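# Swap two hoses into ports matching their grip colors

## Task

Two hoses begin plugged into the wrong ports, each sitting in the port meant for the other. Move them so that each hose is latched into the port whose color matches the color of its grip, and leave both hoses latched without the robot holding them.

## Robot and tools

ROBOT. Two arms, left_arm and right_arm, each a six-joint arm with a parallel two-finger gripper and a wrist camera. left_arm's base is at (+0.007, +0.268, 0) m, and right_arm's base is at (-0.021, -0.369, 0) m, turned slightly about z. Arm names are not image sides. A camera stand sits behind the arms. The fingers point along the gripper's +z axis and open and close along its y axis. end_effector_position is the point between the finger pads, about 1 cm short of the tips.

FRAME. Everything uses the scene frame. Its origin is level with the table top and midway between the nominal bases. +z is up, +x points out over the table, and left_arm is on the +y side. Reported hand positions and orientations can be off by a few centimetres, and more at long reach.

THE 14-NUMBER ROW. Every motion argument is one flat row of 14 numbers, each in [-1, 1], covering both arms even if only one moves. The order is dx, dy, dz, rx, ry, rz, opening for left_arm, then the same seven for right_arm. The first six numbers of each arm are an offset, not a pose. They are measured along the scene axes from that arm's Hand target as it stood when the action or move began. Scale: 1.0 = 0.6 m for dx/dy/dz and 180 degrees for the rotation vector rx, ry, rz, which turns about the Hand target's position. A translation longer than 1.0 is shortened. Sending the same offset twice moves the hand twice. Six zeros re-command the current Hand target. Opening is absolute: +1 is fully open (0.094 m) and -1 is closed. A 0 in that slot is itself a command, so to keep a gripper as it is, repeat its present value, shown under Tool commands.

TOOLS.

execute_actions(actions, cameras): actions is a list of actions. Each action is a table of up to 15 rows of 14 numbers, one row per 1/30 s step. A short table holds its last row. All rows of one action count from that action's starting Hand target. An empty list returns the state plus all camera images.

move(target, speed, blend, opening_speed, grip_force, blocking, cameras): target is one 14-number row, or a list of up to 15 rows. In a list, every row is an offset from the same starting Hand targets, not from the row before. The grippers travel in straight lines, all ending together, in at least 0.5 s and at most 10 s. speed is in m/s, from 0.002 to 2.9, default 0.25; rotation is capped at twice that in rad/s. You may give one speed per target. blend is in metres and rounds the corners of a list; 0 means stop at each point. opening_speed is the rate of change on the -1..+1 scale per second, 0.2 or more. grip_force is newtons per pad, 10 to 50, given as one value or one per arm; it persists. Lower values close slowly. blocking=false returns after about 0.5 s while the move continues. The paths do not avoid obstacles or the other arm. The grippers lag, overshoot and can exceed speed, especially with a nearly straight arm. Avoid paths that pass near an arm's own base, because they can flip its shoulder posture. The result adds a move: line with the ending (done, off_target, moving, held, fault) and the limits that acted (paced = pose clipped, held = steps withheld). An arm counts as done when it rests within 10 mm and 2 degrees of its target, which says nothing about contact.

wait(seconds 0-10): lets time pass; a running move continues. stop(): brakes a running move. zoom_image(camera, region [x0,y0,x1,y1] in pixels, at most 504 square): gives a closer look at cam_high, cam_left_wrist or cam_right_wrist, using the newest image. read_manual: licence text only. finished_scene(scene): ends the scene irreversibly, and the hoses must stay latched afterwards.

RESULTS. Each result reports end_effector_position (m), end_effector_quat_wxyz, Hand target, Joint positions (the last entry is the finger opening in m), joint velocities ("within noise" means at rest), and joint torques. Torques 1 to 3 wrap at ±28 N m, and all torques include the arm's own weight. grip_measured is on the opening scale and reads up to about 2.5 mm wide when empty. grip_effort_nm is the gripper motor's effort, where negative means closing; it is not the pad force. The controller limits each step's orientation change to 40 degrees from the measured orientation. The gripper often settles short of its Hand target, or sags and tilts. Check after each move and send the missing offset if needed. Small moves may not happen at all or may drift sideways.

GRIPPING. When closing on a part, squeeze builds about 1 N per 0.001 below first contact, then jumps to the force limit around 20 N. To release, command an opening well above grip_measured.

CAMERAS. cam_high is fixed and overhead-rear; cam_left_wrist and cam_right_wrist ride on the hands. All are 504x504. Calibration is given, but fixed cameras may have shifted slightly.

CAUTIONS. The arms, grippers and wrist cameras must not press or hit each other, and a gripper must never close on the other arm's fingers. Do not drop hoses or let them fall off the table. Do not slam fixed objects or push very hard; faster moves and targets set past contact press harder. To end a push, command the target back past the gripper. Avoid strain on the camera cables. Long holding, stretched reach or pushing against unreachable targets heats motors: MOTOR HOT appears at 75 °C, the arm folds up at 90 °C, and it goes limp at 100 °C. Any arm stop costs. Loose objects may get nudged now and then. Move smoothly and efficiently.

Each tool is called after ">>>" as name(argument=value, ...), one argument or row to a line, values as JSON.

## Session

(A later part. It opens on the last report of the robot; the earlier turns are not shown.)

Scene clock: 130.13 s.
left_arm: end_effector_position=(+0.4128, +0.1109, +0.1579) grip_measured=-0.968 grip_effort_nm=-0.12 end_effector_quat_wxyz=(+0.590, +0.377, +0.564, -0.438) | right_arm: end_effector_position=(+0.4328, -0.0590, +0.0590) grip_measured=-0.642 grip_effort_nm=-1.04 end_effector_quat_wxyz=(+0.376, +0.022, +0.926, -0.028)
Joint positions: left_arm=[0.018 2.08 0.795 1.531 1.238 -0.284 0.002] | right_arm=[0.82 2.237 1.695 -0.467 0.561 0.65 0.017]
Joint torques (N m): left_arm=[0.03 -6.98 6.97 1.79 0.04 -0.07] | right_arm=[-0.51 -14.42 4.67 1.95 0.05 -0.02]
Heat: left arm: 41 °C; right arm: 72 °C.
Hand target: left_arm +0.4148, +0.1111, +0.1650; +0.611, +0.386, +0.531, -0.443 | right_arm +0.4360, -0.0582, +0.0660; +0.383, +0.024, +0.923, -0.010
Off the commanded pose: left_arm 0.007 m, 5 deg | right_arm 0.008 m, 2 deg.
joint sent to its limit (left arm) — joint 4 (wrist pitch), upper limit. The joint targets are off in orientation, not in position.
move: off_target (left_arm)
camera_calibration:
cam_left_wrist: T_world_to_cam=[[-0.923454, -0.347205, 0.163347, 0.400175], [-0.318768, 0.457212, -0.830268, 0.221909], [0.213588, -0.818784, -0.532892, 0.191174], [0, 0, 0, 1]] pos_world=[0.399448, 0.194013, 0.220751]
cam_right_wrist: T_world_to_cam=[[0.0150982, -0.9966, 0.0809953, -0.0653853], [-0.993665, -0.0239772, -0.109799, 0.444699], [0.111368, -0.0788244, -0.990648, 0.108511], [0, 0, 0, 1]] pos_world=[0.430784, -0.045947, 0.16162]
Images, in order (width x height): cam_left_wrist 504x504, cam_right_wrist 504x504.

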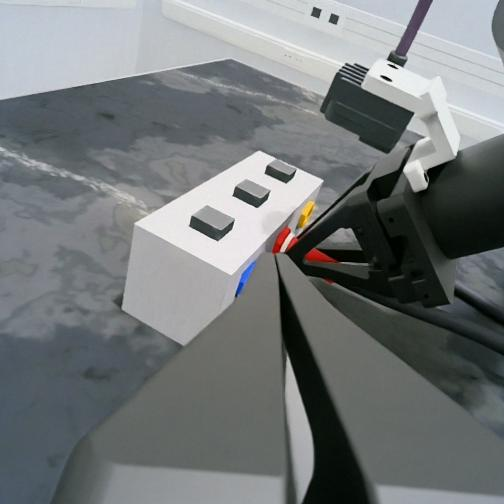

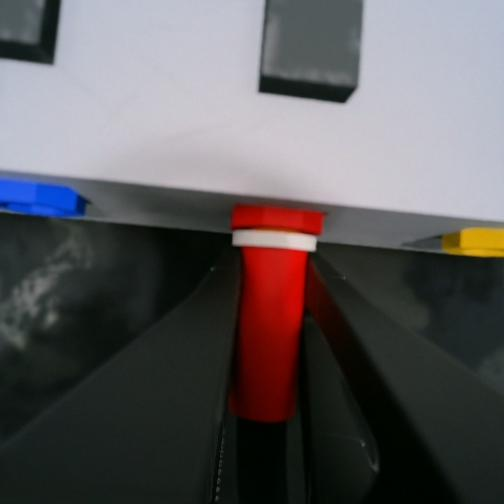

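>>> move(
  target=[0,0,0,0,0,0,-0.97, -0.03,0.0015,0,0,0,0,-0.8],
  speed=0.15,
  cameras=["cam_left_wrist"],
)

>>> zoom_image(
  camera="cam_left_wrist",
  region=[245, 205, 325, 265],
)

Scene clock: 131.10 s.
left_arm: end_effector_position=(+0.4128, +0.1109, +0.1579) grip_measured=-0.968 grip_effort_nm=-0.12 end_effector_quat_wxyz=(+0.590, +0.377, +0.564, -0.438) | right_arm: end_effector_position=(+0.4303, -0.0569, +0.0589) grip_measured=-0.642 grip_effort_nm=-1.05 end_effector_quat_wxyz=(+0.389, +0.025, +0.921, -0.014)
Joint positions: left_arm=[0.018 2.08 0.795 1.531 1.238 -0.284 0.002] | right_arm=[0.826 2.211 1.63 -0.387 0.561 0.65 0.017]
Joint torques (N m): left_arm=[0.02 -6.99 6.97 1.78 0.05 -0.07] | right_arm=[1.43 -15.53 4.33 1.23 0.2 0.26]
Heat: left arm: 41 °C; right arm: 70 °C.
Hand target: left_arm +0.4148, +0.1111, +0.1650; +0.611, +0.386, +0.531, -0.443 | right_arm +0.4180, -0.0572, +0.0660; +0.383, +0.024, +0.923, -0.010
Off the commanded pose: left_arm 0.007 m, 5 deg | right_arm 0.014 m, 1 deg.
joint sent to its limit (left arm) — joint 4 (wrist pitch), upper limit. The joint targets are off in orientation, not in position.
move: off_target (left_arm, right_arm)
camera_calibration:
cam_left_wrist: T_world_to_cam=[[-0.923454, -0.347205, 0.163347, 0.400175], [-0.318768, 0.457212, -0.830268, 0.221909], [0.213588, -0.818784, -0.532892, 0.191174], [0, 0, 0, 1]] pos_world=[0.399448, 0.194013, 0.220751]
Images, in order (width x height): cam_left_wrist 504x504.

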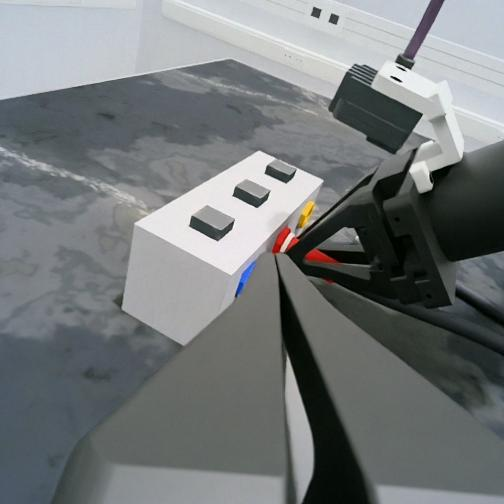

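Scaled by 6.300 from the camera's 504x504 image, which has a finer 720x720 frame.

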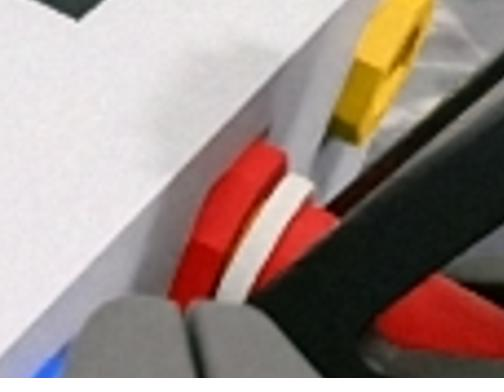

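>>> move(
  target=[
    [0,0,0,0,0,0,-0.97, 0.018,-0.001,0.0,0,0,0,-0.8],
    [0,0,0,0,0,0,-0.97, 0.018,-0.001,0.0,0,0,0,-0.1],
  ],
  speed=0.15,
)

>>> move(
  target=[
    [0,0,0,0,0,0,-0.97, -0.09,0.006,0.1,0,0,0,-0.1],
    [0.008,0.095,0,0,0,0,-0.97, -0.16,-0.18,0.15,0,-0.05,0,-0.1],
  ],
  speed=0.22,
  blend=[0.03,0],
  cameras=["cam_left_wrist","cam_right_wrist"],
)

Scene clock: 132.60 s.
left_arm: end_effector_position=(+0.4128, +0.1109, +0.1579) grip_measured=-0.968 grip_effort_nm=-0.12 end_effector_quat_wxyz=(+0.590, +0.377, +0.564, -0.438) | right_arm: end_effector_position=(+0.4253, -0.0596, +0.0540) grip_measured=-0.103 grip_effort_nm=0.13 end_effector_quat_wxyz=(+0.375, +0.019, +0.926, -0.020)
Joint positions: left_arm=[0.018 2.08 0.795 1.531 1.238 -0.284 0.002] | right_arm=[0.826 2.211 1.63 -0.42 0.55 0.649 0.042]
Joint torques (N m): left_arm=[0.02 -6.98 6.95 1.79 0.04 -0.06] | right_arm=[-0.02 -13.6 7.41 1.5 0.23 0.09]
Heat: left arm: 41 °C; right arm: 68 °C.
Hand target: left_arm +0.4148, +0.1111, +0.1650; +0.611, +0.386, +0.531, -0.443 | right_arm +0.4287, -0.0577, +0.0660; +0.383, +0.024, +0.924, -0.010
Off the commanded pose: left_arm 0.007 m, 5 deg | right_arm 0.013 m, 2 deg.
joint sent to its limit (left arm) — joint 4 (wrist pitch), upper limit. The joint targets are off in orientation, not in position.
move: off_target (left_arm, right_arm)

Scene clock: 134.40 s.
left_arm: end_effector_position=(+0.4179, +0.1678, +0.1593) grip_measured=-0.968 grip_effort_nm=-0.12 end_effector_quat_wxyz=(+0.586, +0.380, +0.574, -0.427) | right_arm: end_effector_position=(+0.3327, -0.1630, +0.1492) grip_measured=-0.103 grip_effort_nm=0.13 end_effector_quat_wxyz=(+0.443, +0.021, +0.896, -0.013)
Joint positions: left_arm=[0.177 2.086 0.837 1.531 1.385 -0.323 0.002] | right_arm=[0.832 1.538 1.028 -0.338 0.628 0.582 0.042]
Joint torques (N m): left_arm=[-0.1 -7.08 7.06 1.66 0.01 -0.14] | right_arm=[0.03 -8.87 5.55 1.92 0.36 0.02]
Heat: left arm: 41 °C; right arm: 68 °C.
Hand target: left_arm +0.4197, +0.1681, +0.1651; +0.611, +0.386, +0.530, -0.443 | right_arm +0.3327, -0.1658, +0.1559; +0.454, +0.025, +0.891, -0.008
Off the commanded pose: left_arm 0.006 m, 6 deg | right_arm 0.007 m, 2 deg.
joint sent to its limit (left arm) — joint 4 (wrist pitch), upper limit. The joint targets are off in orientation, not in position.
move: off_target (left_arm)
camera_calibration:
cam_left_wrist: T_world_to_cam=[[-0.917683, -0.364608, 0.157855, 0.42581], [-0.32943, 0.476151, -0.815326, 0.197635], [0.222112, -0.800213, -0.557068, 0.234594], [0, 0, 0, 1]] pos_world=[0.403759, 0.248875, 0.224605]
cam_right_wrist: T_world_to_cam=[[0.0213069, -0.997962, 0.0601426, -0.173894], [-0.965801, -0.0360939, -0.256758, 0.363321], [0.258406, -0.052615, -0.964603, 0.152355], [0, 0, 0, 1]] pos_world=[0.315232, -0.152409, 0.250706]
Images, in order (width x height): cam_left_wrist 504x504, cam_right_wrist 504x504.

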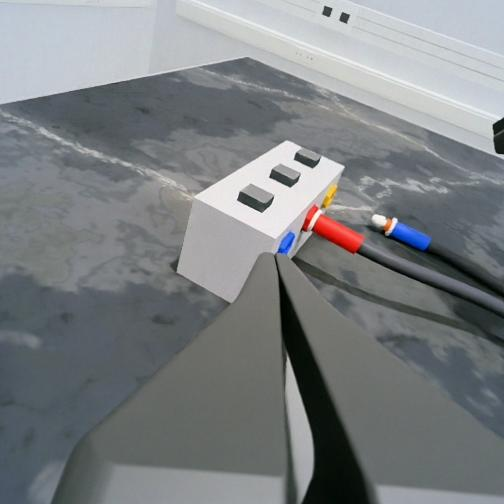

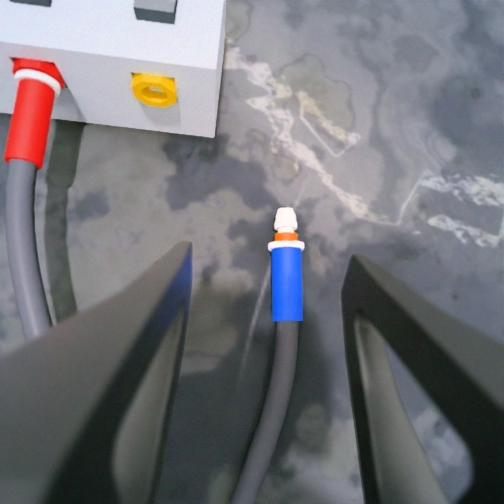

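>>> move(
  target=[
    [0,0,0,0,0,0,-0.97, 0.0563,-0.0362,-0.15,0,0,0.014,-0.1],
    [0,0,0,0,0,0,-0.97, 0.0563,-0.0362,-0.2337,0,0,0.014,-0.1],
  ],
  speed=0.18,
  blend=[0.02,0],
  cameras=["cam_right_wrist"],
)

Scene clock: 136.20 s.
left_arm: end_effector_position=(+0.4179, +0.1678, +0.1593) grip_measured=-0.968 grip_effort_nm=-0.12 end_effector_quat_wxyz=(+0.586, +0.380, +0.574, -0.427) | right_arm: end_effector_position=(+0.3675, -0.1850, +0.0225) grip_measured=-0.103 grip_effort_nm=0.13 end_effector_quat_wxyz=(+0.457, +0.008, +0.890, +0.003)
Joint positions: left_arm=[0.177 2.086 0.837 1.531 1.386 -0.323 0.002] | right_arm=[0.692 1.848 0.729 0.388 0.509 0.428 0.042]
Joint torques (N m): left_arm=[-0.1 -7.08 7.04 1.66 0.01 -0.15] | right_arm=[-0.21 -6.78 3.99 2.21 0.15 0]
Heat: left arm: 41 °C; right arm: 67 °C.
Hand target: left_arm +0.4197, +0.1681, +0.1651; +0.611, +0.386, +0.530, -0.443 | right_arm +0.3665, -0.1874, +0.0158; +0.454, +0.005, +0.891, +0.002
Off the commanded pose: left_arm 0.006 m, 6 deg | right_arm 0.007 m, 1 deg.
joint sent to its limit (left arm) — joint 4 (wrist pitch), upper limit. The joint targets are off in orientation, not in position.
move: off_target (left_arm)
camera_calibration:
cam_right_wrist: T_world_to_cam=[[0.0565311, -0.997401, 0.044669, -0.201533], [-0.955702, -0.0670036, -0.286609, 0.354889], [0.288858, -0.0264879, -0.957006, 0.0133592], [0, 0, 0, 1]] pos_world=[0.346702, -0.176877, 0.123502]
Images, in order (width x height): cam_right_wrist 504x504.

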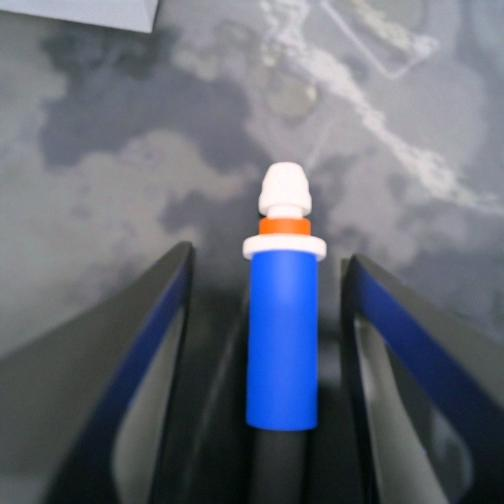

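>>> move(
  target=[0,0,0,0,0,0,-0.97, 0,-0.005,-0.003,0,0,-0.01,-0.8],
  opening_speed=0.8,
)

>>> move(
  target=[
    [0,0,0,0,0,0,-0.97, -0.04,0.02,0.12,0,0,0,-0.8],
    [0,0,0,0,0,0,-0.97, -0.111,0.15,0.31,0,0,0,-0.8],
    [0,0,0,0,0,0,-0.97, -0.061,0.317,0.26,0,0.02,-0.01,-0.8],
    [0,0,0,0,0,0,-0.97, -0.0025,0.331,0.0767,0,0.067,-0.01,-0.8],
  ],
  speed=0.2,
  blend=[0.03,0.03,0.03,0],
  cameras=["cam_left_wrist","cam_right_wrist"],
)

Scene clock: 137.60 s.
left_arm: end_effector_position=(+0.4179, +0.1678, +0.1593) grip_measured=-0.968 grip_effort_nm=-0.12 end_effector_quat_wxyz=(+0.586, +0.380, +0.574, -0.427) | right_arm: end_effector_position=(+0.3681, -0.1860, +0.0218) grip_measured=-0.642 grip_effort_nm=-1.04 end_effector_quat_wxyz=(+0.458, +0.013, +0.889, +0.002)
Joint positions: left_arm=[0.177 2.086 0.837 1.531 1.386 -0.323 0.002] | right_arm=[0.692 1.853 0.729 0.394 0.516 0.436 0.017]
Joint torques (N m): left_arm=[-0.1 -7.09 7.02 1.66 0.02 -0.14] | right_arm=[0.1 -6.5 4.48 2 0.33 0.18]
Heat: left arm: 41 °C; right arm: 66 °C.
Hand target: left_arm +0.4197, +0.1681, +0.1651; +0.611, +0.386, +0.530, -0.443 | right_arm +0.3665, -0.1905, +0.0139; +0.454, +0.019, +0.891, -0.005
Off the commanded pose: left_arm 0.006 m, 6 deg | right_arm 0.009 m, 1 deg.
joint sent to its limit (left arm) — joint 4 (wrist pitch), upper limit. The joint targets are off in orientation, not in position.
move: off_target (left_arm)

Scene clock: 140.50 s.
left_arm: end_effector_position=(+0.4179, +0.1678, +0.1593) grip_measured=-0.968 grip_effort_nm=-0.12 end_effector_quat_wxyz=(+0.586, +0.380, +0.574, -0.427) | right_arm: end_effector_position=(+0.3579, -0.0034, +0.0505) grip_measured=-0.642 grip_effort_nm=-1.05 end_effector_quat_wxyz=(+0.347, +0.025, +0.937, -0.034)
Joint positions: left_arm=[0.177 2.086 0.837 1.531 1.386 -0.323 0.002] | right_arm=[1.011 2.28 1.787 -0.694 0.616 0.891 0.017]
Joint torques (N m): left_arm=[-0.1 -7.09 7.02 1.66 0.02 -0.14] | right_arm=[0.29 -11.96 9.63 1.35 0.31 0.08]
Heat: left arm: 41 °C; right arm: 65 °C.
Hand target: left_arm +0.4197, +0.1681, +0.1651; +0.611, +0.386, +0.530, -0.443 | right_arm +0.3650, +0.0082, +0.0601; +0.358, +0.032, +0.933, -0.014
Off the commanded pose: left_arm 0.006 m, 6 deg | right_arm 0.016 m, 3 deg.
joint sent to its limit (left arm) — joint 4 (wrist pitch), upper limit. The joint targets are off in orientation, not in position.
move: off_target (left_arm, right_arm)
camera_calibration:
cam_left_wrist: T_world_to_cam=[[-0.917829, -0.364266, 0.157798, 0.42576], [-0.329215, 0.476323, -0.815312, 0.19755], [0.221828, -0.800266, -0.557105, 0.23465], [0, 0, 0, 1]] pos_world=[0.403759, 0.248775, 0.224605]
cam_right_wrist: T_world_to_cam=[[0.00854285, -0.996264, 0.0859404, -0.00593933], [-0.99869, -0.0128364, -0.0495315, 0.36952], [0.0504496, -0.0854047, -0.995068, 0.134886], [0, 0, 0, 1]] pos_world=[0.362282, 0.010346, 0.153034]
Images, in order (width x height): cam_left_wrist 504x504, cam_right_wrist 504x504.

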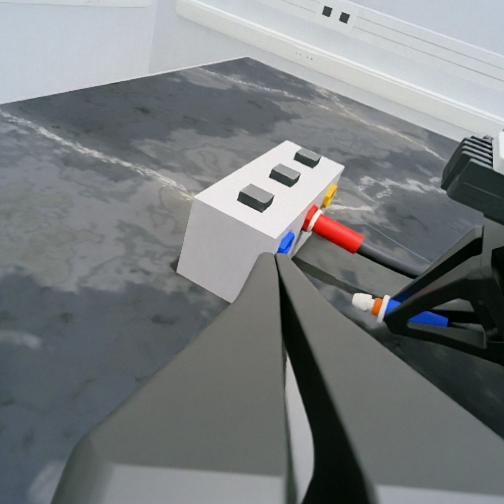

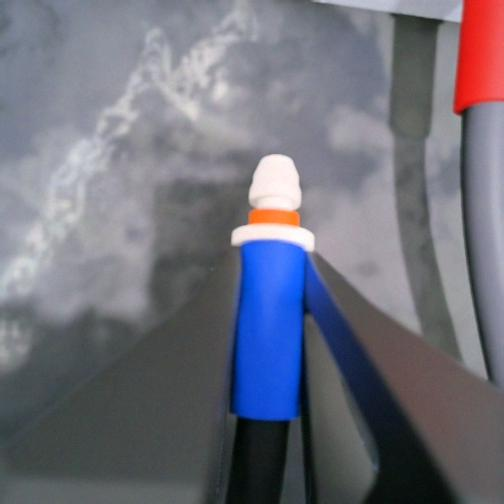

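>>> move(
  target=[
    [0,0,0,0,0,0,-0.97, -0.008,0.0105,0.0415,-0.003,-0.061,0.005,-0.8],
    [0,0,0,0,0,0,-0.97, 0.0783,0.0067,0.0273,-0.003,-0.061,0.005,-0.8],
  ],
  speed=0.13,
  cameras=["cam_left_wrist","cam_right_wrist"],
)

>>> zoom_image(
  camera="cam_left_wrist",
  region=[265, 205, 365, 280],
)

Scene clock: 143.23 s.
left_arm: end_effector_position=(+0.4179, +0.1678, +0.1593) grip_measured=-0.968 grip_effort_nm=-0.12 end_effector_quat_wxyz=(+0.586, +0.380, +0.574, -0.427) | right_arm: end_effector_position=(+0.4075, +0.0006, +0.0703) grip_measured=-0.642 grip_effort_nm=-1.05 end_effector_quat_wxyz=(+0.437, +0.024, +0.899, -0.026)
Joint positions: left_arm=[0.177 2.086 0.837 1.531 1.386 -0.323 0.002] | right_arm=[0.969 2.304 1.778 -0.443 0.727 0.736 0.017]
Joint torques (N m): left_arm=[-0.12 -7.08 7.04 1.67 0.02 -0.14] | right_arm=[0.81 -11.63 9.76 1.68 0.31 0.02]
Heat: left arm: 41 °C; right arm: 66 °C.
Hand target: left_arm +0.4197, +0.1681, +0.1651; +0.611, +0.386, +0.530, -0.443 | right_arm +0.4119, +0.0122, +0.0763; +0.446, +0.024, +0.895, -0.013
Off the commanded pose: left_arm 0.006 m, 6 deg | right_arm 0.014 m, 2 deg.
joint sent to its limit (left arm) — joint 4 (wrist pitch), upper limit. The joint targets are off in orientation, not in position.
move: off_target (left_arm, right_arm)
camera_calibration:
cam_left_wrist: T_world_to_cam=[[-0.917829, -0.364266, 0.157798, 0.42576], [-0.329215, 0.476323, -0.815312, 0.19755], [0.221828, -0.800266, -0.557105, 0.23465], [0, 0, 0, 1]] pos_world=[0.403759, 0.248775, 0.224605]
cam_right_wrist: T_world_to_cam=[[0.00454902, -0.996672, 0.0813879, -0.00224822], [-0.969696, -0.0242778, -0.243106, 0.421904], [0.244272, -0.0778156, -0.966579, 0.0713529], [0, 0, 0, 1]] pos_world=[0.391699, 0.0135545, 0.171718]
Images, in order (width x height): cam_left_wrist 504x504, cam_right_wrist 504x504.

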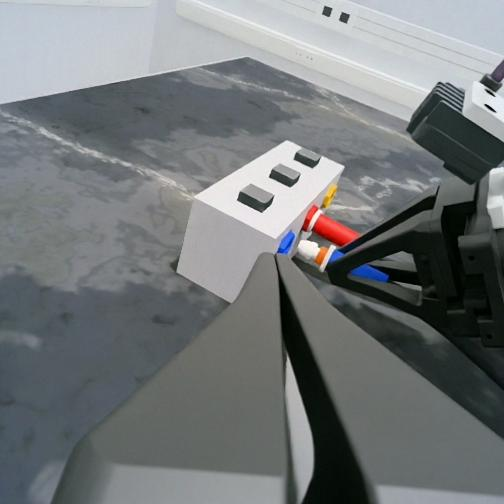

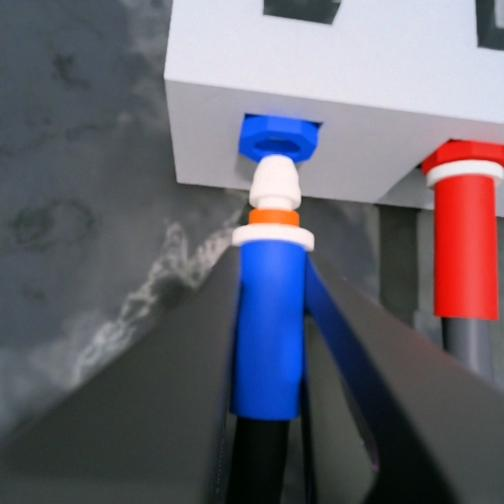

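Scaled by 5.040 from the camera's 504x504 image, which has a finer 720x720 frame.

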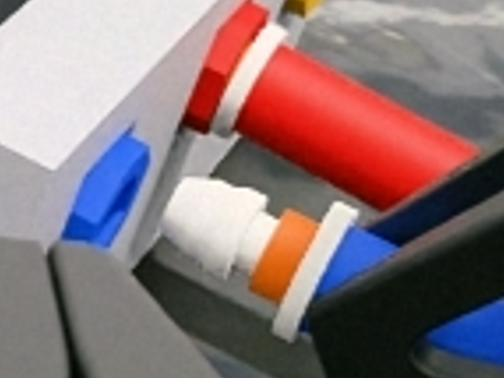

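>>> move(
  target=[
    [0,0,0,0,0,0,-0.97, -0.083,0.003,0.015,0.001,0.0167,0.0167,-0.8],
    [0,0,0,0,0,0,-0.97, 0,-0.0057,-0.001,0.001,0.0167,0.0167,-0.8],
    [0,0,0,0,0,0,-0.97, 0.023,-0.007,-0.001,0.001,0.0167,0.0167,-0.8],
    [0,0,0,0,0,0,-0.97, 0.055,-0.007,0.018,0,-0.005,0.0167,-0.8],
  ],
  speed=0.13,
  blend=[0,0.004,0.004,0],
  cameras=["cam_left_wrist","cam_right_wrist"],
)

>>> zoom_image(
  camera="cam_left_wrist",
  region=[265, 205, 365, 280],
)

Scene clock: 146.13 s.
left_arm: end_effector_position=(+0.4179, +0.1678, +0.1593) grip_measured=-0.968 grip_effort_nm=-0.12 end_effector_quat_wxyz=(+0.586, +0.380, +0.574, -0.427) | right_arm: end_effector_position=(+0.4174, -0.0012, +0.0663) grip_measured=-0.642 grip_effort_nm=-1.05 end_effector_quat_wxyz=(+0.413, -0.027, +0.910, -0.027)
Joint positions: left_arm=[0.177 2.086 0.837 1.531 1.386 -0.323 0.002] | right_arm=[0.932 2.31 1.8 -0.453 0.641 0.614 0.017]
Joint torques (N m): left_arm=[-0.1 -7.06 7.04 1.66 0.02 -0.14] | right_arm=[-1.58 -11.73 10.71 2.56 0.53 0]
Heat: left arm: 41 °C; right arm: 66 °C.
Hand target: left_arm +0.4197, +0.1681, +0.1651; +0.611, +0.386, +0.530, -0.443 | right_arm +0.4449, +0.0080, +0.0871; +0.453, +0.001, +0.892, -0.001
Off the commanded pose: left_arm 0.006 m, 6 deg | right_arm 0.036 m, 7 deg.
joint sent to its limit (left arm) — joint 4 (wrist pitch), upper limit. The joint targets are off in orientation, not in position.
move: off_target (left_arm, right_arm)
camera_calibration:
cam_left_wrist: T_world_to_cam=[[-0.917829, -0.364266, 0.157798, 0.42576], [-0.329215, 0.476323, -0.815312, 0.19755], [0.221828, -0.800266, -0.557105, 0.23465], [0, 0, 0, 1]] pos_world=[0.403759, 0.248775, 0.224605]
cam_right_wrist: T_world_to_cam=[[0.0994859, -0.987496, 0.122288, -0.0461183], [-0.975417, -0.121071, -0.18413, 0.428808], [0.196633, -0.100964, -0.975265, 0.0853588], [0, 0, 0, 1]] pos_world=[0.40607, 0.0149927, 0.167843]
Images, in order (width x height): cam_left_wrist 504x504, cam_right_wrist 504x504.

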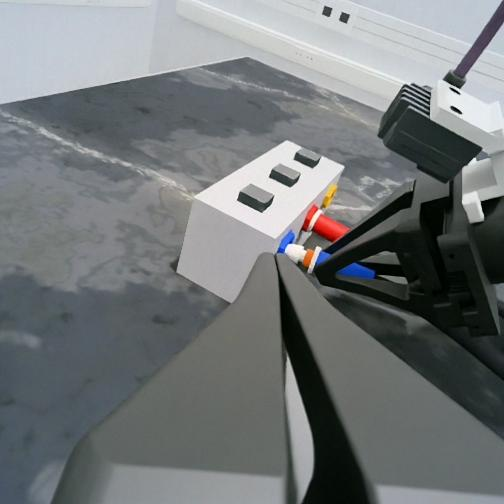

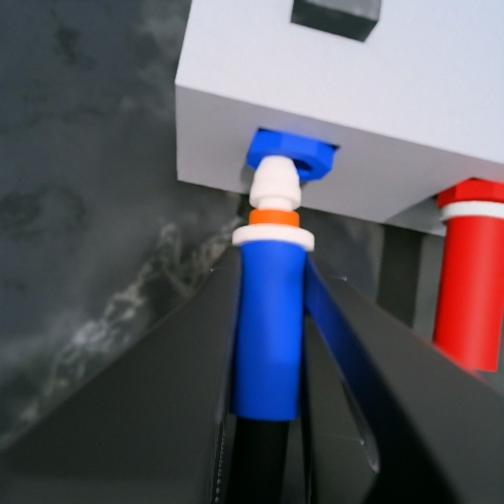

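Scaled by 5.040 from the camera's 504x504 image, which has a finer 720x720 frame.

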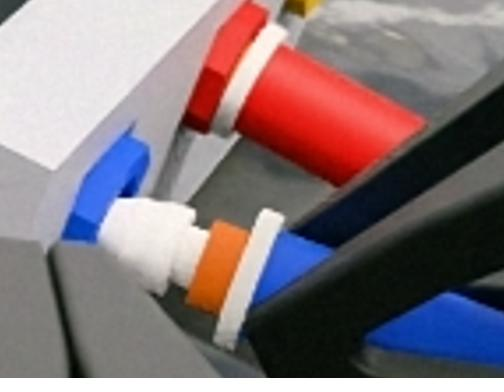

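>>> move(
  target=[
    [0,0,0,0,0,0,-0.97, -0.1415,0.0033,-0.002,0,0.0195,-0.0083,-0.8],
    [0,0,0,0,0,0,-0.97, -0.0548,-0.0033,-0.018,0,0.0195,-0.0083,-0.8],
  ],
  speed=0.14,
  cameras=["cam_left_wrist","cam_right_wrist"],
)

>>> zoom_image(
  camera="cam_left_wrist",
  region=[265, 205, 365, 280],
)

Scene clock: 148.50 s.
left_arm: end_effector_position=(+0.4179, +0.1678, +0.1593) grip_measured=-0.968 grip_effort_nm=-0.12 end_effector_quat_wxyz=(+0.586, +0.380, +0.574, -0.427) | right_arm: end_effector_position=(+0.4067, -0.0057, +0.0699) grip_measured=-0.642 grip_effort_nm=-1.05 end_effector_quat_wxyz=(+0.416, +0.012, +0.909, -0.021)
Joint positions: left_arm=[0.177 2.086 0.837 1.531 1.386 -0.323 0.002] | right_arm=[0.949 2.279 1.762 -0.467 0.67 0.715 0.017]
Joint torques (N m): left_arm=[-0.09 -7.09 7.05 1.66 0.02 -0.15] | right_arm=[0.66 -11.41 9.91 1.67 0.3 0.01]
Heat: left arm: 41 °C; right arm: 67 °C.
Hand target: left_arm +0.4197, +0.1681, +0.1651; +0.611, +0.386, +0.530, -0.443 | right_arm +0.4121, +0.0060, +0.0764; +0.425, +0.013, +0.905, -0.007
Off the commanded pose: left_arm 0.006 m, 6 deg | right_arm 0.014 m, 2 deg.
joint sent to its limit (left arm) — joint 4 (wrist pitch), upper limit. The joint targets are off in orientation, not in position.
move: off_target (left_arm, right_arm)
camera_calibration:
cam_left_wrist: T_world_to_cam=[[-0.917829, -0.364266, 0.157798, 0.42576], [-0.329215, 0.476323, -0.815312, 0.19755], [0.221828, -0.800266, -0.557105, 0.23465], [0, 0, 0, 1]] pos_world=[0.403759, 0.248775, 0.224605]
cam_right_wrist: T_world_to_cam=[[0.0339218, -0.996269, 0.0793602, -0.0202213], [-0.979208, -0.0490212, -0.196846, 0.421297], [0.200002, -0.0710328, -0.977217, 0.0894161], [0, 0, 0, 1]] pos_world=[0.39534, 0.00685808, 0.171914]
Images, in order (width x height): cam_left_wrist 504x504, cam_right_wrist 504x504.

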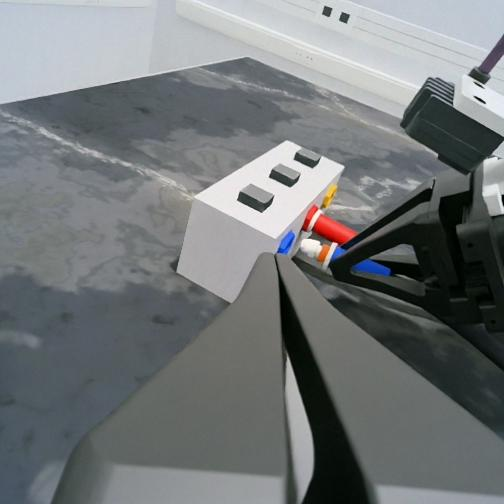

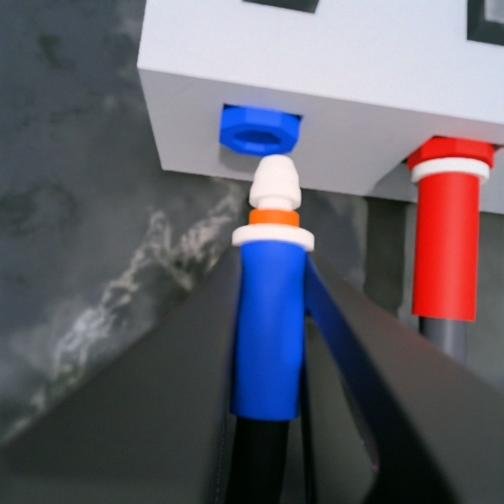

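Scaled by 5.040 from the camera's 504x504 image, which has a finer 720x720 frame.

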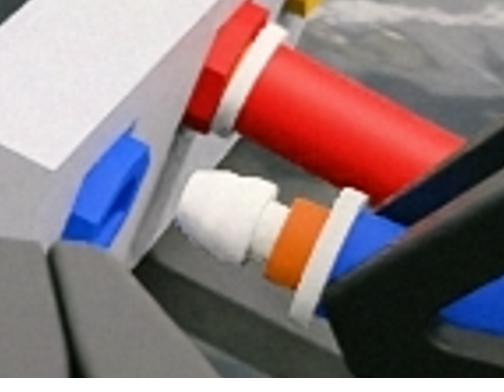

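>>> move(
  target=[
    [0,0,0,0,0,0,-0.97, -0.085,0.009,0.014,0,0,0,-0.8],
    [0,0,0,0,0,0,-0.97, 0,0.0058,0,0,0,0,-0.8],
  ],
  speed=0.14,
  cameras=["cam_left_wrist","cam_right_wrist"],
)

>>> zoom_image(
  camera="cam_left_wrist",
  region=[265, 205, 365, 280],
)

Scene clock: 150.97 s.
left_arm: end_effector_position=(+0.4179, +0.1678, +0.1593) grip_measured=-0.968 grip_effort_nm=-0.12 end_effector_quat_wxyz=(+0.586, +0.380, +0.574, -0.427) | right_arm: end_effector_position=(+0.4081, -0.0025, +0.0703) grip_measured=-0.642 grip_effort_nm=-1.05 end_effector_quat_wxyz=(+0.417, +0.013, +0.908, -0.020)
Joint positions: left_arm=[0.177 2.086 0.837 1.531 1.386 -0.323 0.002] | right_arm=[0.952 2.292 1.784 -0.476 0.673 0.719 0.017]
Joint torques (N m): left_arm=[-0.1 -7.1 7.05 1.66 0.02 -0.14] | right_arm=[0.81 -11.52 9.88 1.65 0.32 0]
Heat: left arm: 41 °C; right arm: 68 °C.
Hand target: left_arm +0.4197, +0.1681, +0.1651; +0.611, +0.386, +0.530, -0.443 | right_arm +0.4122, +0.0094, +0.0764; +0.425, +0.013, +0.905, -0.007
Off the commanded pose: left_arm 0.006 m, 6 deg | right_arm 0.014 m, 2 deg.
joint sent to its limit (left arm) — joint 4 (wrist pitch), upper limit. The joint targets are off in orientation, not in position.
move: off_target (left_arm, right_arm)
camera_calibration:
cam_left_wrist: T_world_to_cam=[[-0.917829, -0.364266, 0.157798, 0.42576], [-0.329215, 0.476323, -0.815312, 0.19755], [0.221828, -0.800266, -0.557105, 0.23465], [0, 0, 0, 1]] pos_world=[0.403759, 0.248775, 0.224605]
cam_right_wrist: T_world_to_cam=[[0.0316091, -0.996547, 0.07678, -0.0160437], [-0.978829, -0.0464063, -0.199351, 0.422971], [0.202226, -0.0688532, -0.976916, 0.0889137], [0, 0, 0, 1]] pos_world=[0.396543, 0.00976222, 0.172413]
Images, in order (width x height): cam_left_wrist 504x504, cam_right_wrist 504x504.

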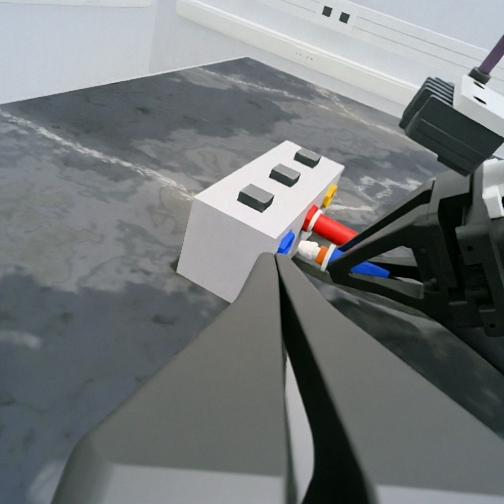

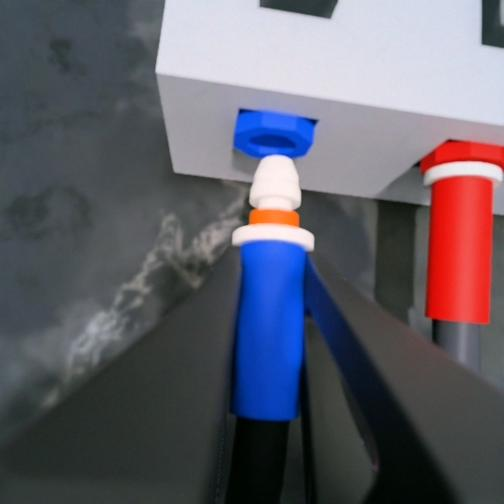

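Scaled by 5.040 from the camera's 504x504 image, which has a finer 720x720 frame.

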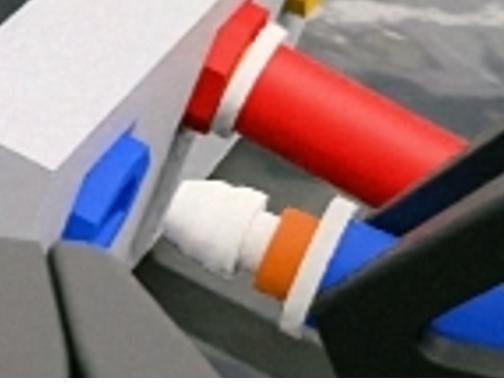

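>>> move(
  target=[
    [0,0,0,0,0,0,-0.97, 0.023,-0.001,0,0,0,0,-0.8],
    [0,0,0,0,0,0,-0.97, 0.058,0.0,0.022,-0.001,-0.022,0,-0.8],
    [0,0,0,0,0,0,-0.97, 0.168,0.022,0.09,-0.004,-0.083,-0.004,-0.8],
  ],
  speed=0.13,
  blend=[0.004,0.008,0],
  cameras=["cam_left_wrist","cam_right_wrist"],
)

>>> zoom_image(
  camera="cam_left_wrist",
  region=[265, 205, 365, 280],
)

Scene clock: 152.83 s.
left_arm: end_effector_position=(+0.4179, +0.1678, +0.1593) grip_measured=-0.968 grip_effort_nm=-0.12 end_effector_quat_wxyz=(+0.586, +0.380, +0.574, -0.427) | right_arm: end_effector_position=(+0.4204, +0.0061, +0.0710) grip_measured=-0.642 grip_effort_nm=-1.05 end_effector_quat_wxyz=(+0.402, -0.081, +0.909, -0.074)
Joint positions: left_arm=[0.177 2.086 0.837 1.531 1.386 -0.323 0.002] | right_arm=[0.944 2.377 1.952 -0.59 0.671 0.517 0.017]
Joint torques (N m): left_arm=[-0.1 -7.09 7.05 1.66 0.01 -0.14] | right_arm=[-5.85 -12.18 14.41 4.5 1.48 -0.05]
Heat: left arm: 41 °C; right arm: 68 °C.
Hand target: left_arm +0.4197, +0.1681, +0.1651; +0.611, +0.386, +0.530, -0.443 | right_arm +0.5129, +0.0227, +0.1303; +0.539, +0.016, +0.842, -0.013
Off the commanded pose: left_arm 0.006 m, 6 deg | right_arm 0.111 m, 22 deg.
joint sent to its limit (left arm) — joint 4 (wrist pitch), upper limit. The joint targets are off in orientation, not in position.
move: off_target (left_arm, right_arm)
camera_calibration:
cam_left_wrist: T_world_to_cam=[[-0.917829, -0.364266, 0.157798, 0.42576], [-0.329215, 0.476323, -0.815312, 0.19755], [0.221828, -0.800266, -0.557105, 0.23465], [0, 0, 0, 1]] pos_world=[0.403759, 0.248775, 0.224605]
cam_right_wrist: T_world_to_cam=[[0.160593, -0.955846, 0.246108, -0.0743124], [-0.968934, -0.200185, -0.145231, 0.428499], [0.188085, -0.21514, -0.9583, 0.0932132], [0, 0, 0, 1]] pos_world=[0.40959, 0.0348019, 0.169846]
Images, in order (width x height): cam_left_wrist 504x504, cam_right_wrist 504x504.

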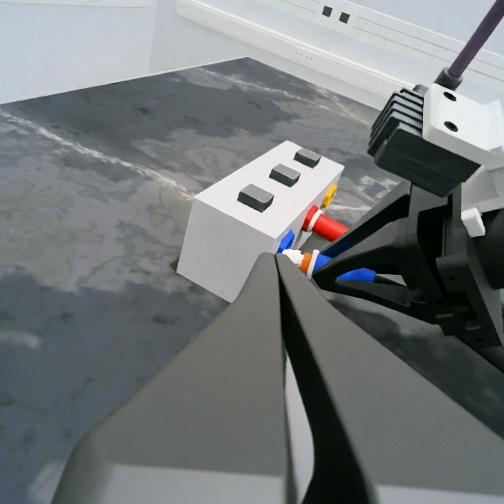

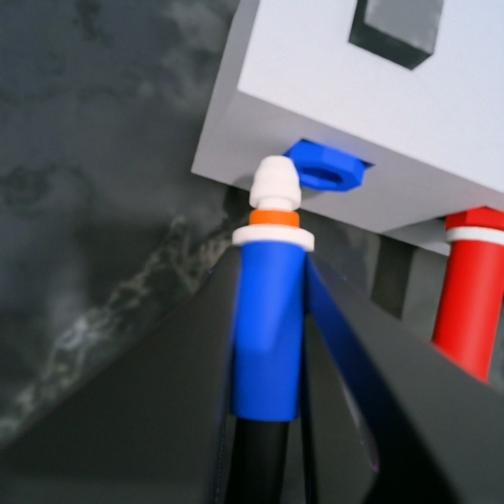

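Scaled by 5.040 from the camera's 504x504 image, which has a finer 720x720 frame.

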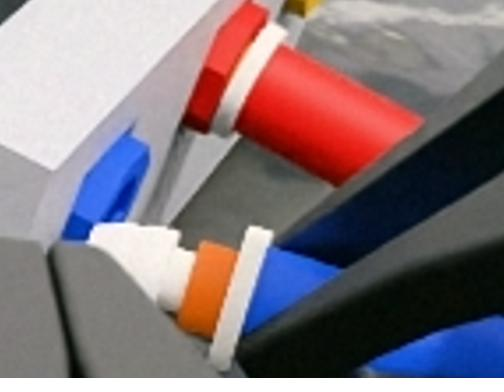

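>>> move(
  target=[
    [0,0,0,0,0,0,-0.97, -0.255,-0.0178,-0.0755,0.004,0.083,-0.002,-0.8],
    [0,0,0,0,0,0,-0.97, -0.168,-0.022,-0.09,0.004,0.083,-0.002,-0.8],
    [0,0,0,0,0,0,-0.97, -0.145,-0.0255,-0.09,0.004,0.083,-0.002,-0.8],
    [0,0,0,0,0,0,-0.97, -0.113,-0.03,-0.07,0.003,0.061,-0.008,-0.8],
  ],
  speed=0.14,
  blend=[0,0.004,0.004,0],
  cameras=["cam_left_wrist","cam_right_wrist"],
)

>>> zoom_image(
  camera="cam_left_wrist",
  region=[265, 205, 365, 280],
)

Scene clock: 156.00 s.
left_arm: end_effector_position=(+0.4179, +0.1678, +0.1593) grip_measured=-0.968 grip_effort_nm=-0.12 end_effector_quat_wxyz=(+0.586, +0.380, +0.574, -0.427) | right_arm: end_effector_position=(+0.4171, -0.0011, +0.0698) grip_measured=-0.642 grip_effort_nm=-1.05 end_effector_quat_wxyz=(+0.416, -0.001, +0.909, -0.036)
Joint positions: left_arm=[0.177 2.086 0.837 1.531 1.386 -0.323 0.002] | right_arm=[0.943 2.333 1.855 -0.515 0.681 0.679 0.017]
Joint torques (N m): left_arm=[-0.1 -7.1 7.04 1.66 0.02 -0.15] | right_arm=[-1.72 -11.54 10.96 2.43 0.71 0]
Heat: left arm: 41 °C; right arm: 69 °C.
Hand target: left_arm +0.4197, +0.1681, +0.1651; +0.611, +0.386, +0.530, -0.443 | right_arm +0.4452, +0.0047, +0.0884; +0.456, +0.028, +0.889, -0.017
Off the commanded pose: left_arm 0.006 m, 6 deg | right_arm 0.034 m, 6 deg.
joint sent to its limit (left arm) — joint 4 (wrist pitch), upper limit. The joint targets are off in orientation, not in position.
move: off_target (left_arm, right_arm)
camera_calibration:
cam_left_wrist: T_world_to_cam=[[-0.917829, -0.364266, 0.157798, 0.42576], [-0.329215, 0.476323, -0.815312, 0.19755], [0.221828, -0.800266, -0.557105, 0.23465], [0, 0, 0, 1]] pos_world=[0.403759, 0.248775, 0.224605]
cam_right_wrist: T_world_to_cam=[[0.0443012, -0.991982, 0.118361, -0.0230764], [-0.978707, -0.0668638, -0.194067, 0.431283], [0.200425, -0.107243, -0.973822, 0.0871941], [0, 0, 0, 1]] pos_world=[0.405647, 0.0152968, 0.171341]
Images, in order (width x height): cam_left_wrist 504x504, cam_right_wrist 504x504.

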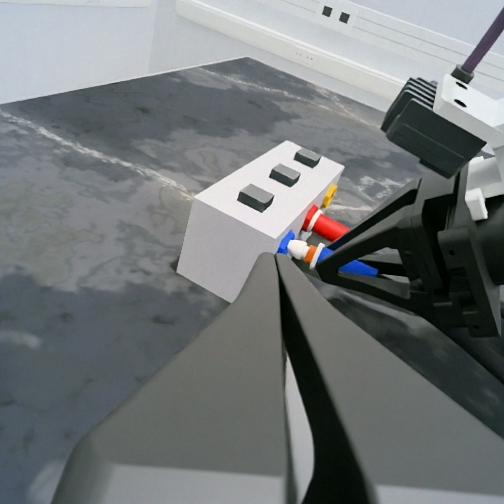

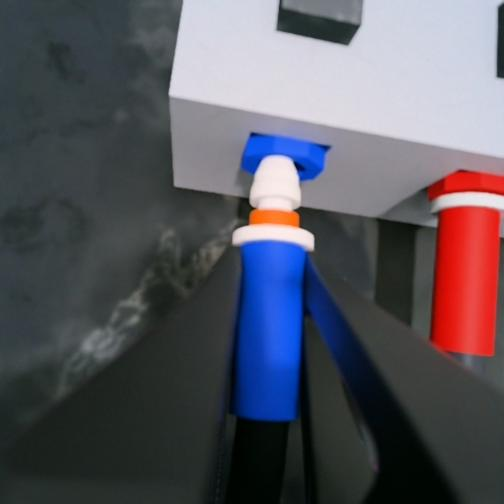

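Scaled by 5.040 from the camera's 504x504 image, which has a finer 720x720 frame.

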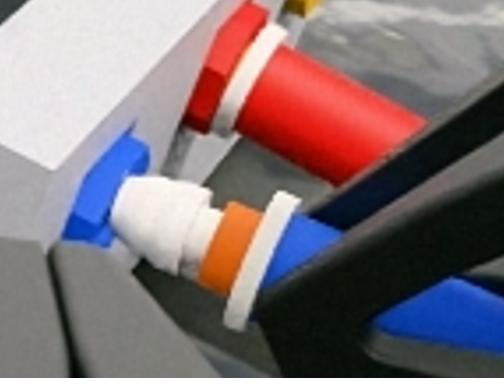

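>>> move(
  target=[0,0,0,0,0,0,-0.97, 0.0,-0.025,0.0,0,0,0.0,-0.8],
  speed=0.1,
  cameras=["cam_left_wrist","cam_right_wrist"],
)

>>> zoom_image(
  camera="cam_left_wrist",
  region=[265, 205, 365, 280],
)

Scene clock: 157.03 s.
left_arm: end_effector_position=(+0.4179, +0.1678, +0.1593) grip_measured=-0.968 grip_effort_nm=-0.12 end_effector_quat_wxyz=(+0.586, +0.380, +0.574, -0.427) | right_arm: end_effector_position=(+0.4251, -0.0034, +0.0663) grip_measured=-0.642 grip_effort_nm=-1.05 end_effector_quat_wxyz=(+0.418, +0.000, +0.908, -0.026)
Joint positions: left_arm=[0.177 2.086 0.837 1.531 1.386 -0.323 0.002] | right_arm=[0.924 2.333 1.833 -0.463 0.659 0.657 0.017]
Joint torques (N m): left_arm=[-0.1 -7.1 7.04 1.66 0.01 -0.14] | right_arm=[-1.83 -14.79 6.3 2.37 0.79 0.01]
Heat: left arm: 41 °C; right arm: 70 °C.
Hand target: left_arm +0.4197, +0.1681, +0.1651; +0.611, +0.386, +0.530, -0.443 | right_arm +0.4451, -0.0102, +0.0883; +0.456, +0.028, +0.889, -0.017
Off the commanded pose: left_arm 0.006 m, 6 deg | right_arm 0.031 m, 6 deg.
joint sent to its limit (left arm) — joint 4 (wrist pitch), upper limit. The joint targets are off in orientation, not in position.
move: off_target (left_arm, right_arm)
camera_calibration:
cam_left_wrist: T_world_to_cam=[[-0.917829, -0.364266, 0.157798, 0.42576], [-0.329215, 0.476323, -0.815312, 0.19755], [0.221828, -0.800266, -0.557105, 0.23465], [0, 0, 0, 1]] pos_world=[0.403759, 0.248775, 0.224605]
cam_right_wrist: T_world_to_cam=[[0.0511275, -0.993663, 0.100094, -0.0269808], [-0.977268, -0.070427, -0.199966, 0.438046], [0.205748, -0.0875951, -0.974677, 0.0797528], [0, 0, 0, 1]] pos_world=[0.413059, 0.0110264, 0.168028]
Images, in order (width x height): cam_left_wrist 504x504, cam_right_wrist 504x504.

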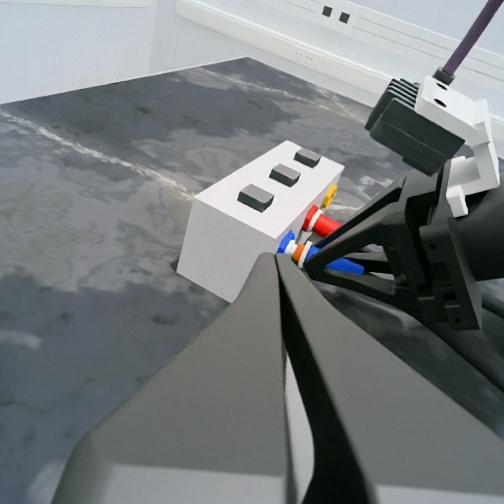

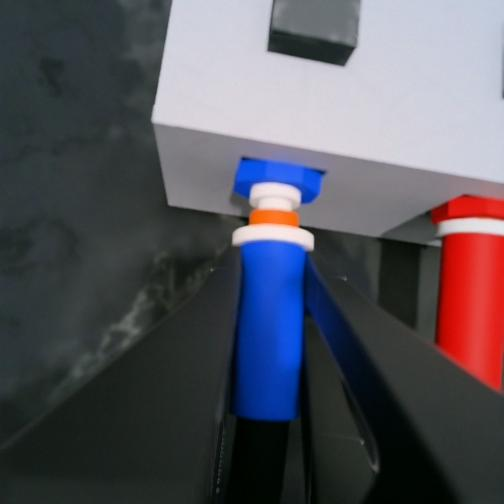

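Scaled by 5.040 from the camera's 504x504 image, which has a finer 720x720 frame.

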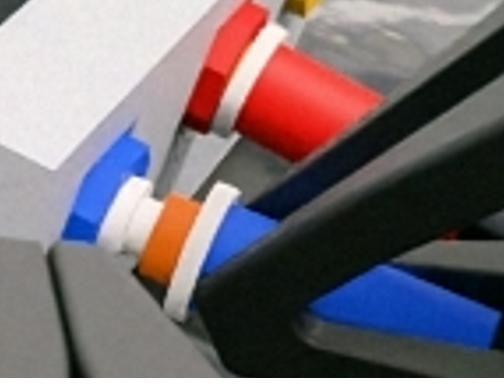

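>>> move(
  target=[
    [0,0,0,0,0,0,-0.97, 0.117,0.025,0.07,-0.003,-0.061,-0.004,-0.8],
    [0,0,0,0,0,0,-0.97, 0.167,0.04,0.01,-0.003,-0.061,-0.016,-0.8],
    [0,0,0,0,0,0,-0.97, 0.21,0.06,0.075,-0.003,-0.061,-0.016,-0.8],
  ],
  speed=0.13,
  cameras=["cam_left_wrist","cam_right_wrist"],
)

>>> zoom_image(
  camera="cam_left_wrist",
  region=[265, 205, 365, 280],
)

Scene clock: 161.33 s.
left_arm: end_effector_position=(+0.4179, +0.1678, +0.1593) grip_measured=-0.968 grip_effort_nm=-0.12 end_effector_quat_wxyz=(+0.586, +0.380, +0.574, -0.427) | right_arm: end_effector_position=(+0.4369, -0.0028, +0.0691) grip_measured=-0.642 grip_effort_nm=-1.04 end_effector_quat_wxyz=(+0.358, -0.059, +0.921, -0.144)
Joint positions: left_arm=[0.177 2.086 0.837 1.531 1.386 -0.323 0.002] | right_arm=[0.923 2.64 2.479 -1.049 0.722 0.606 0.017]
Joint torques (N m): left_arm=[-0.1 -7.08 7.04 1.67 0.01 -0.14] | right_arm=[-8.36 -14.71 15.02 5.17 1.5 -0.22]
Heat: left arm: 41 °C; right arm: 70 °C.
Hand target: left_arm +0.4197, +0.1681, +0.1651; +0.611, +0.386, +0.530, -0.443 | right_arm +0.5711, +0.0257, +0.1333; +0.539, +0.050, +0.841, -0.030
Off the commanded pose: left_arm 0.006 m, 6 deg | right_arm 0.151 m, 29 deg.
joint sent to its limit (left arm) — joint 4 (wrist pitch), upper limit. The joint targets are off in orientation, not in position.
move: off_target (left_arm, right_arm)
camera_calibration:
cam_left_wrist: T_world_to_cam=[[-0.917829, -0.364266, 0.157798, 0.42576], [-0.329215, 0.476323, -0.815312, 0.19755], [0.221828, -0.800266, -0.557105, 0.23465], [0, 0, 0, 1]] pos_world=[0.403759, 0.248775, 0.224605]
cam_right_wrist: T_world_to_cam=[[0.0839272, -0.934256, 0.346587, -0.0584733], [-0.992571, -0.109124, -0.0537997, 0.446687], [0.0880837, -0.339497, -0.936474, 0.128208], [0, 0, 0, 1]] pos_world=[0.436983, 0.0376413, 0.164361]
Images, in order (width x height): cam_left_wrist 504x504, cam_right_wrist 504x504.

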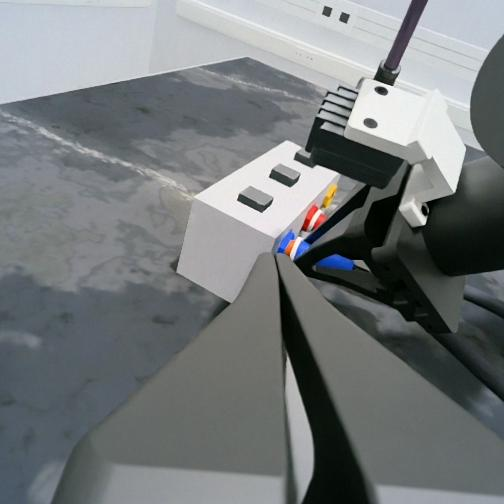

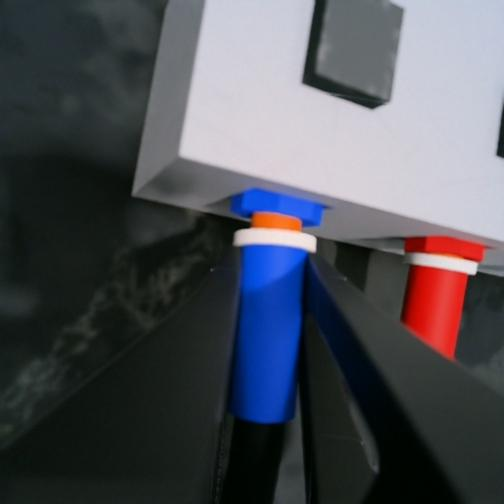

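Scaled by 5.040 from the camera's 504x504 image, which has a finer 720x720 frame.

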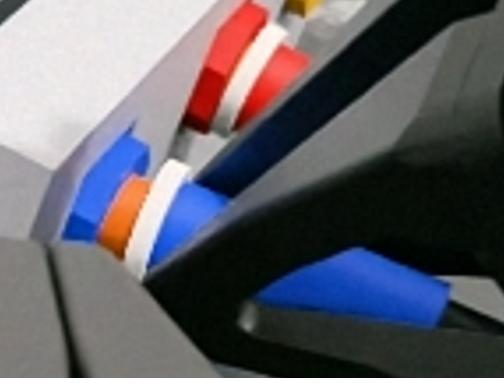

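>>> move(
  target=[
    [0,0,0,0,0,0,-0.97, 0.05,0.015,-0.06,0,0,-0.008,-0.8],
    [0,0,0,0,0,0,-0.97, 0.08,0.045,0.01,0,0,-0.008,-0.8],
  ],
  speed=0.15,
  cameras=["cam_left_wrist","cam_right_wrist"],
)

>>> zoom_image(
  camera="cam_left_wrist",
  region=[265, 205, 365, 280],
)

Scene clock: 163.60 s.
left_arm: end_effector_position=(+0.4179, +0.1678, +0.1593) grip_measured=-0.968 grip_effort_nm=-0.12 end_effector_quat_wxyz=(+0.586, +0.380, +0.574, -0.427) | right_arm: end_effector_position=(+0.4376, -0.0024, +0.0681) grip_measured=-0.642 grip_effort_nm=-1.04 end_effector_quat_wxyz=(+0.343, -0.057, +0.925, -0.154)
Joint positions: left_arm=[0.177 2.086 0.837 1.531 1.386 -0.323 0.002] | right_arm=[0.922 2.783 2.772 -1.246 0.716 0.629 0.017]
Joint torques (N m): left_arm=[-0.12 -7.09 7.04 1.66 0.02 -0.15] | right_arm=[-9.1 -16.8 12.7 5.98 1.67 -0.5]
Heat: left arm: 41 °C; right arm: 72 °C.
Hand target: left_arm +0.4197, +0.1681, +0.1651; +0.611, +0.386, +0.530, -0.443 | right_arm +0.6192, +0.0527, +0.1393; +0.538, +0.061, +0.840, -0.037
Off the commanded pose: left_arm 0.006 m, 6 deg | right_arm 0.203 m, 31 deg.
joint sent to its limit (left arm) — joint 4 (wrist pitch), upper limit. The joint targets are off in orientation, not in position.
move: off_target (left_arm, right_arm)
camera_calibration:
cam_left_wrist: T_world_to_cam=[[-0.917829, -0.364266, 0.157798, 0.42576], [-0.329215, 0.476323, -0.815312, 0.19755], [0.221828, -0.800266, -0.557105, 0.23465], [0, 0, 0, 1]] pos_world=[0.403759, 0.248775, 0.224605]
cam_right_wrist: T_world_to_cam=[[0.0793674, -0.929361, 0.36054, -0.0568154], [-0.995341, -0.0937451, -0.0225368, 0.446549], [0.0547437, -0.357072, -0.932471, 0.141598], [0, 0, 0, 1]] pos_world=[0.441226, 0.0396204, 0.162584]
Images, in order (width x height): cam_left_wrist 504x504, cam_right_wrist 504x504.

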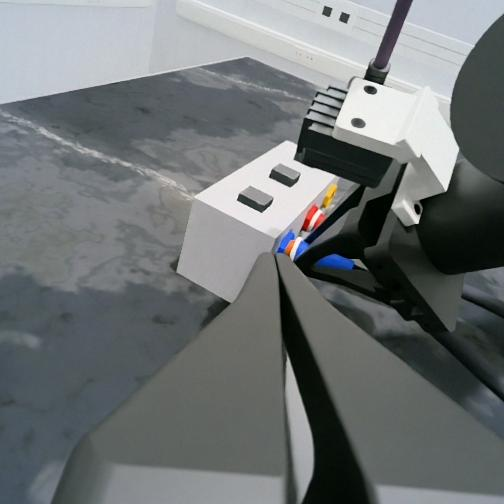

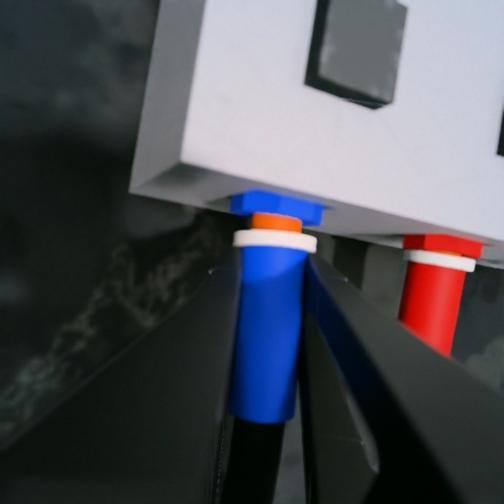

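Scaled by 5.040 from the camera's 504x504 image, which has a finer 720x720 frame.

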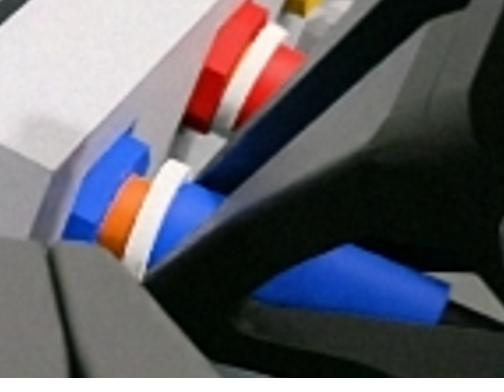

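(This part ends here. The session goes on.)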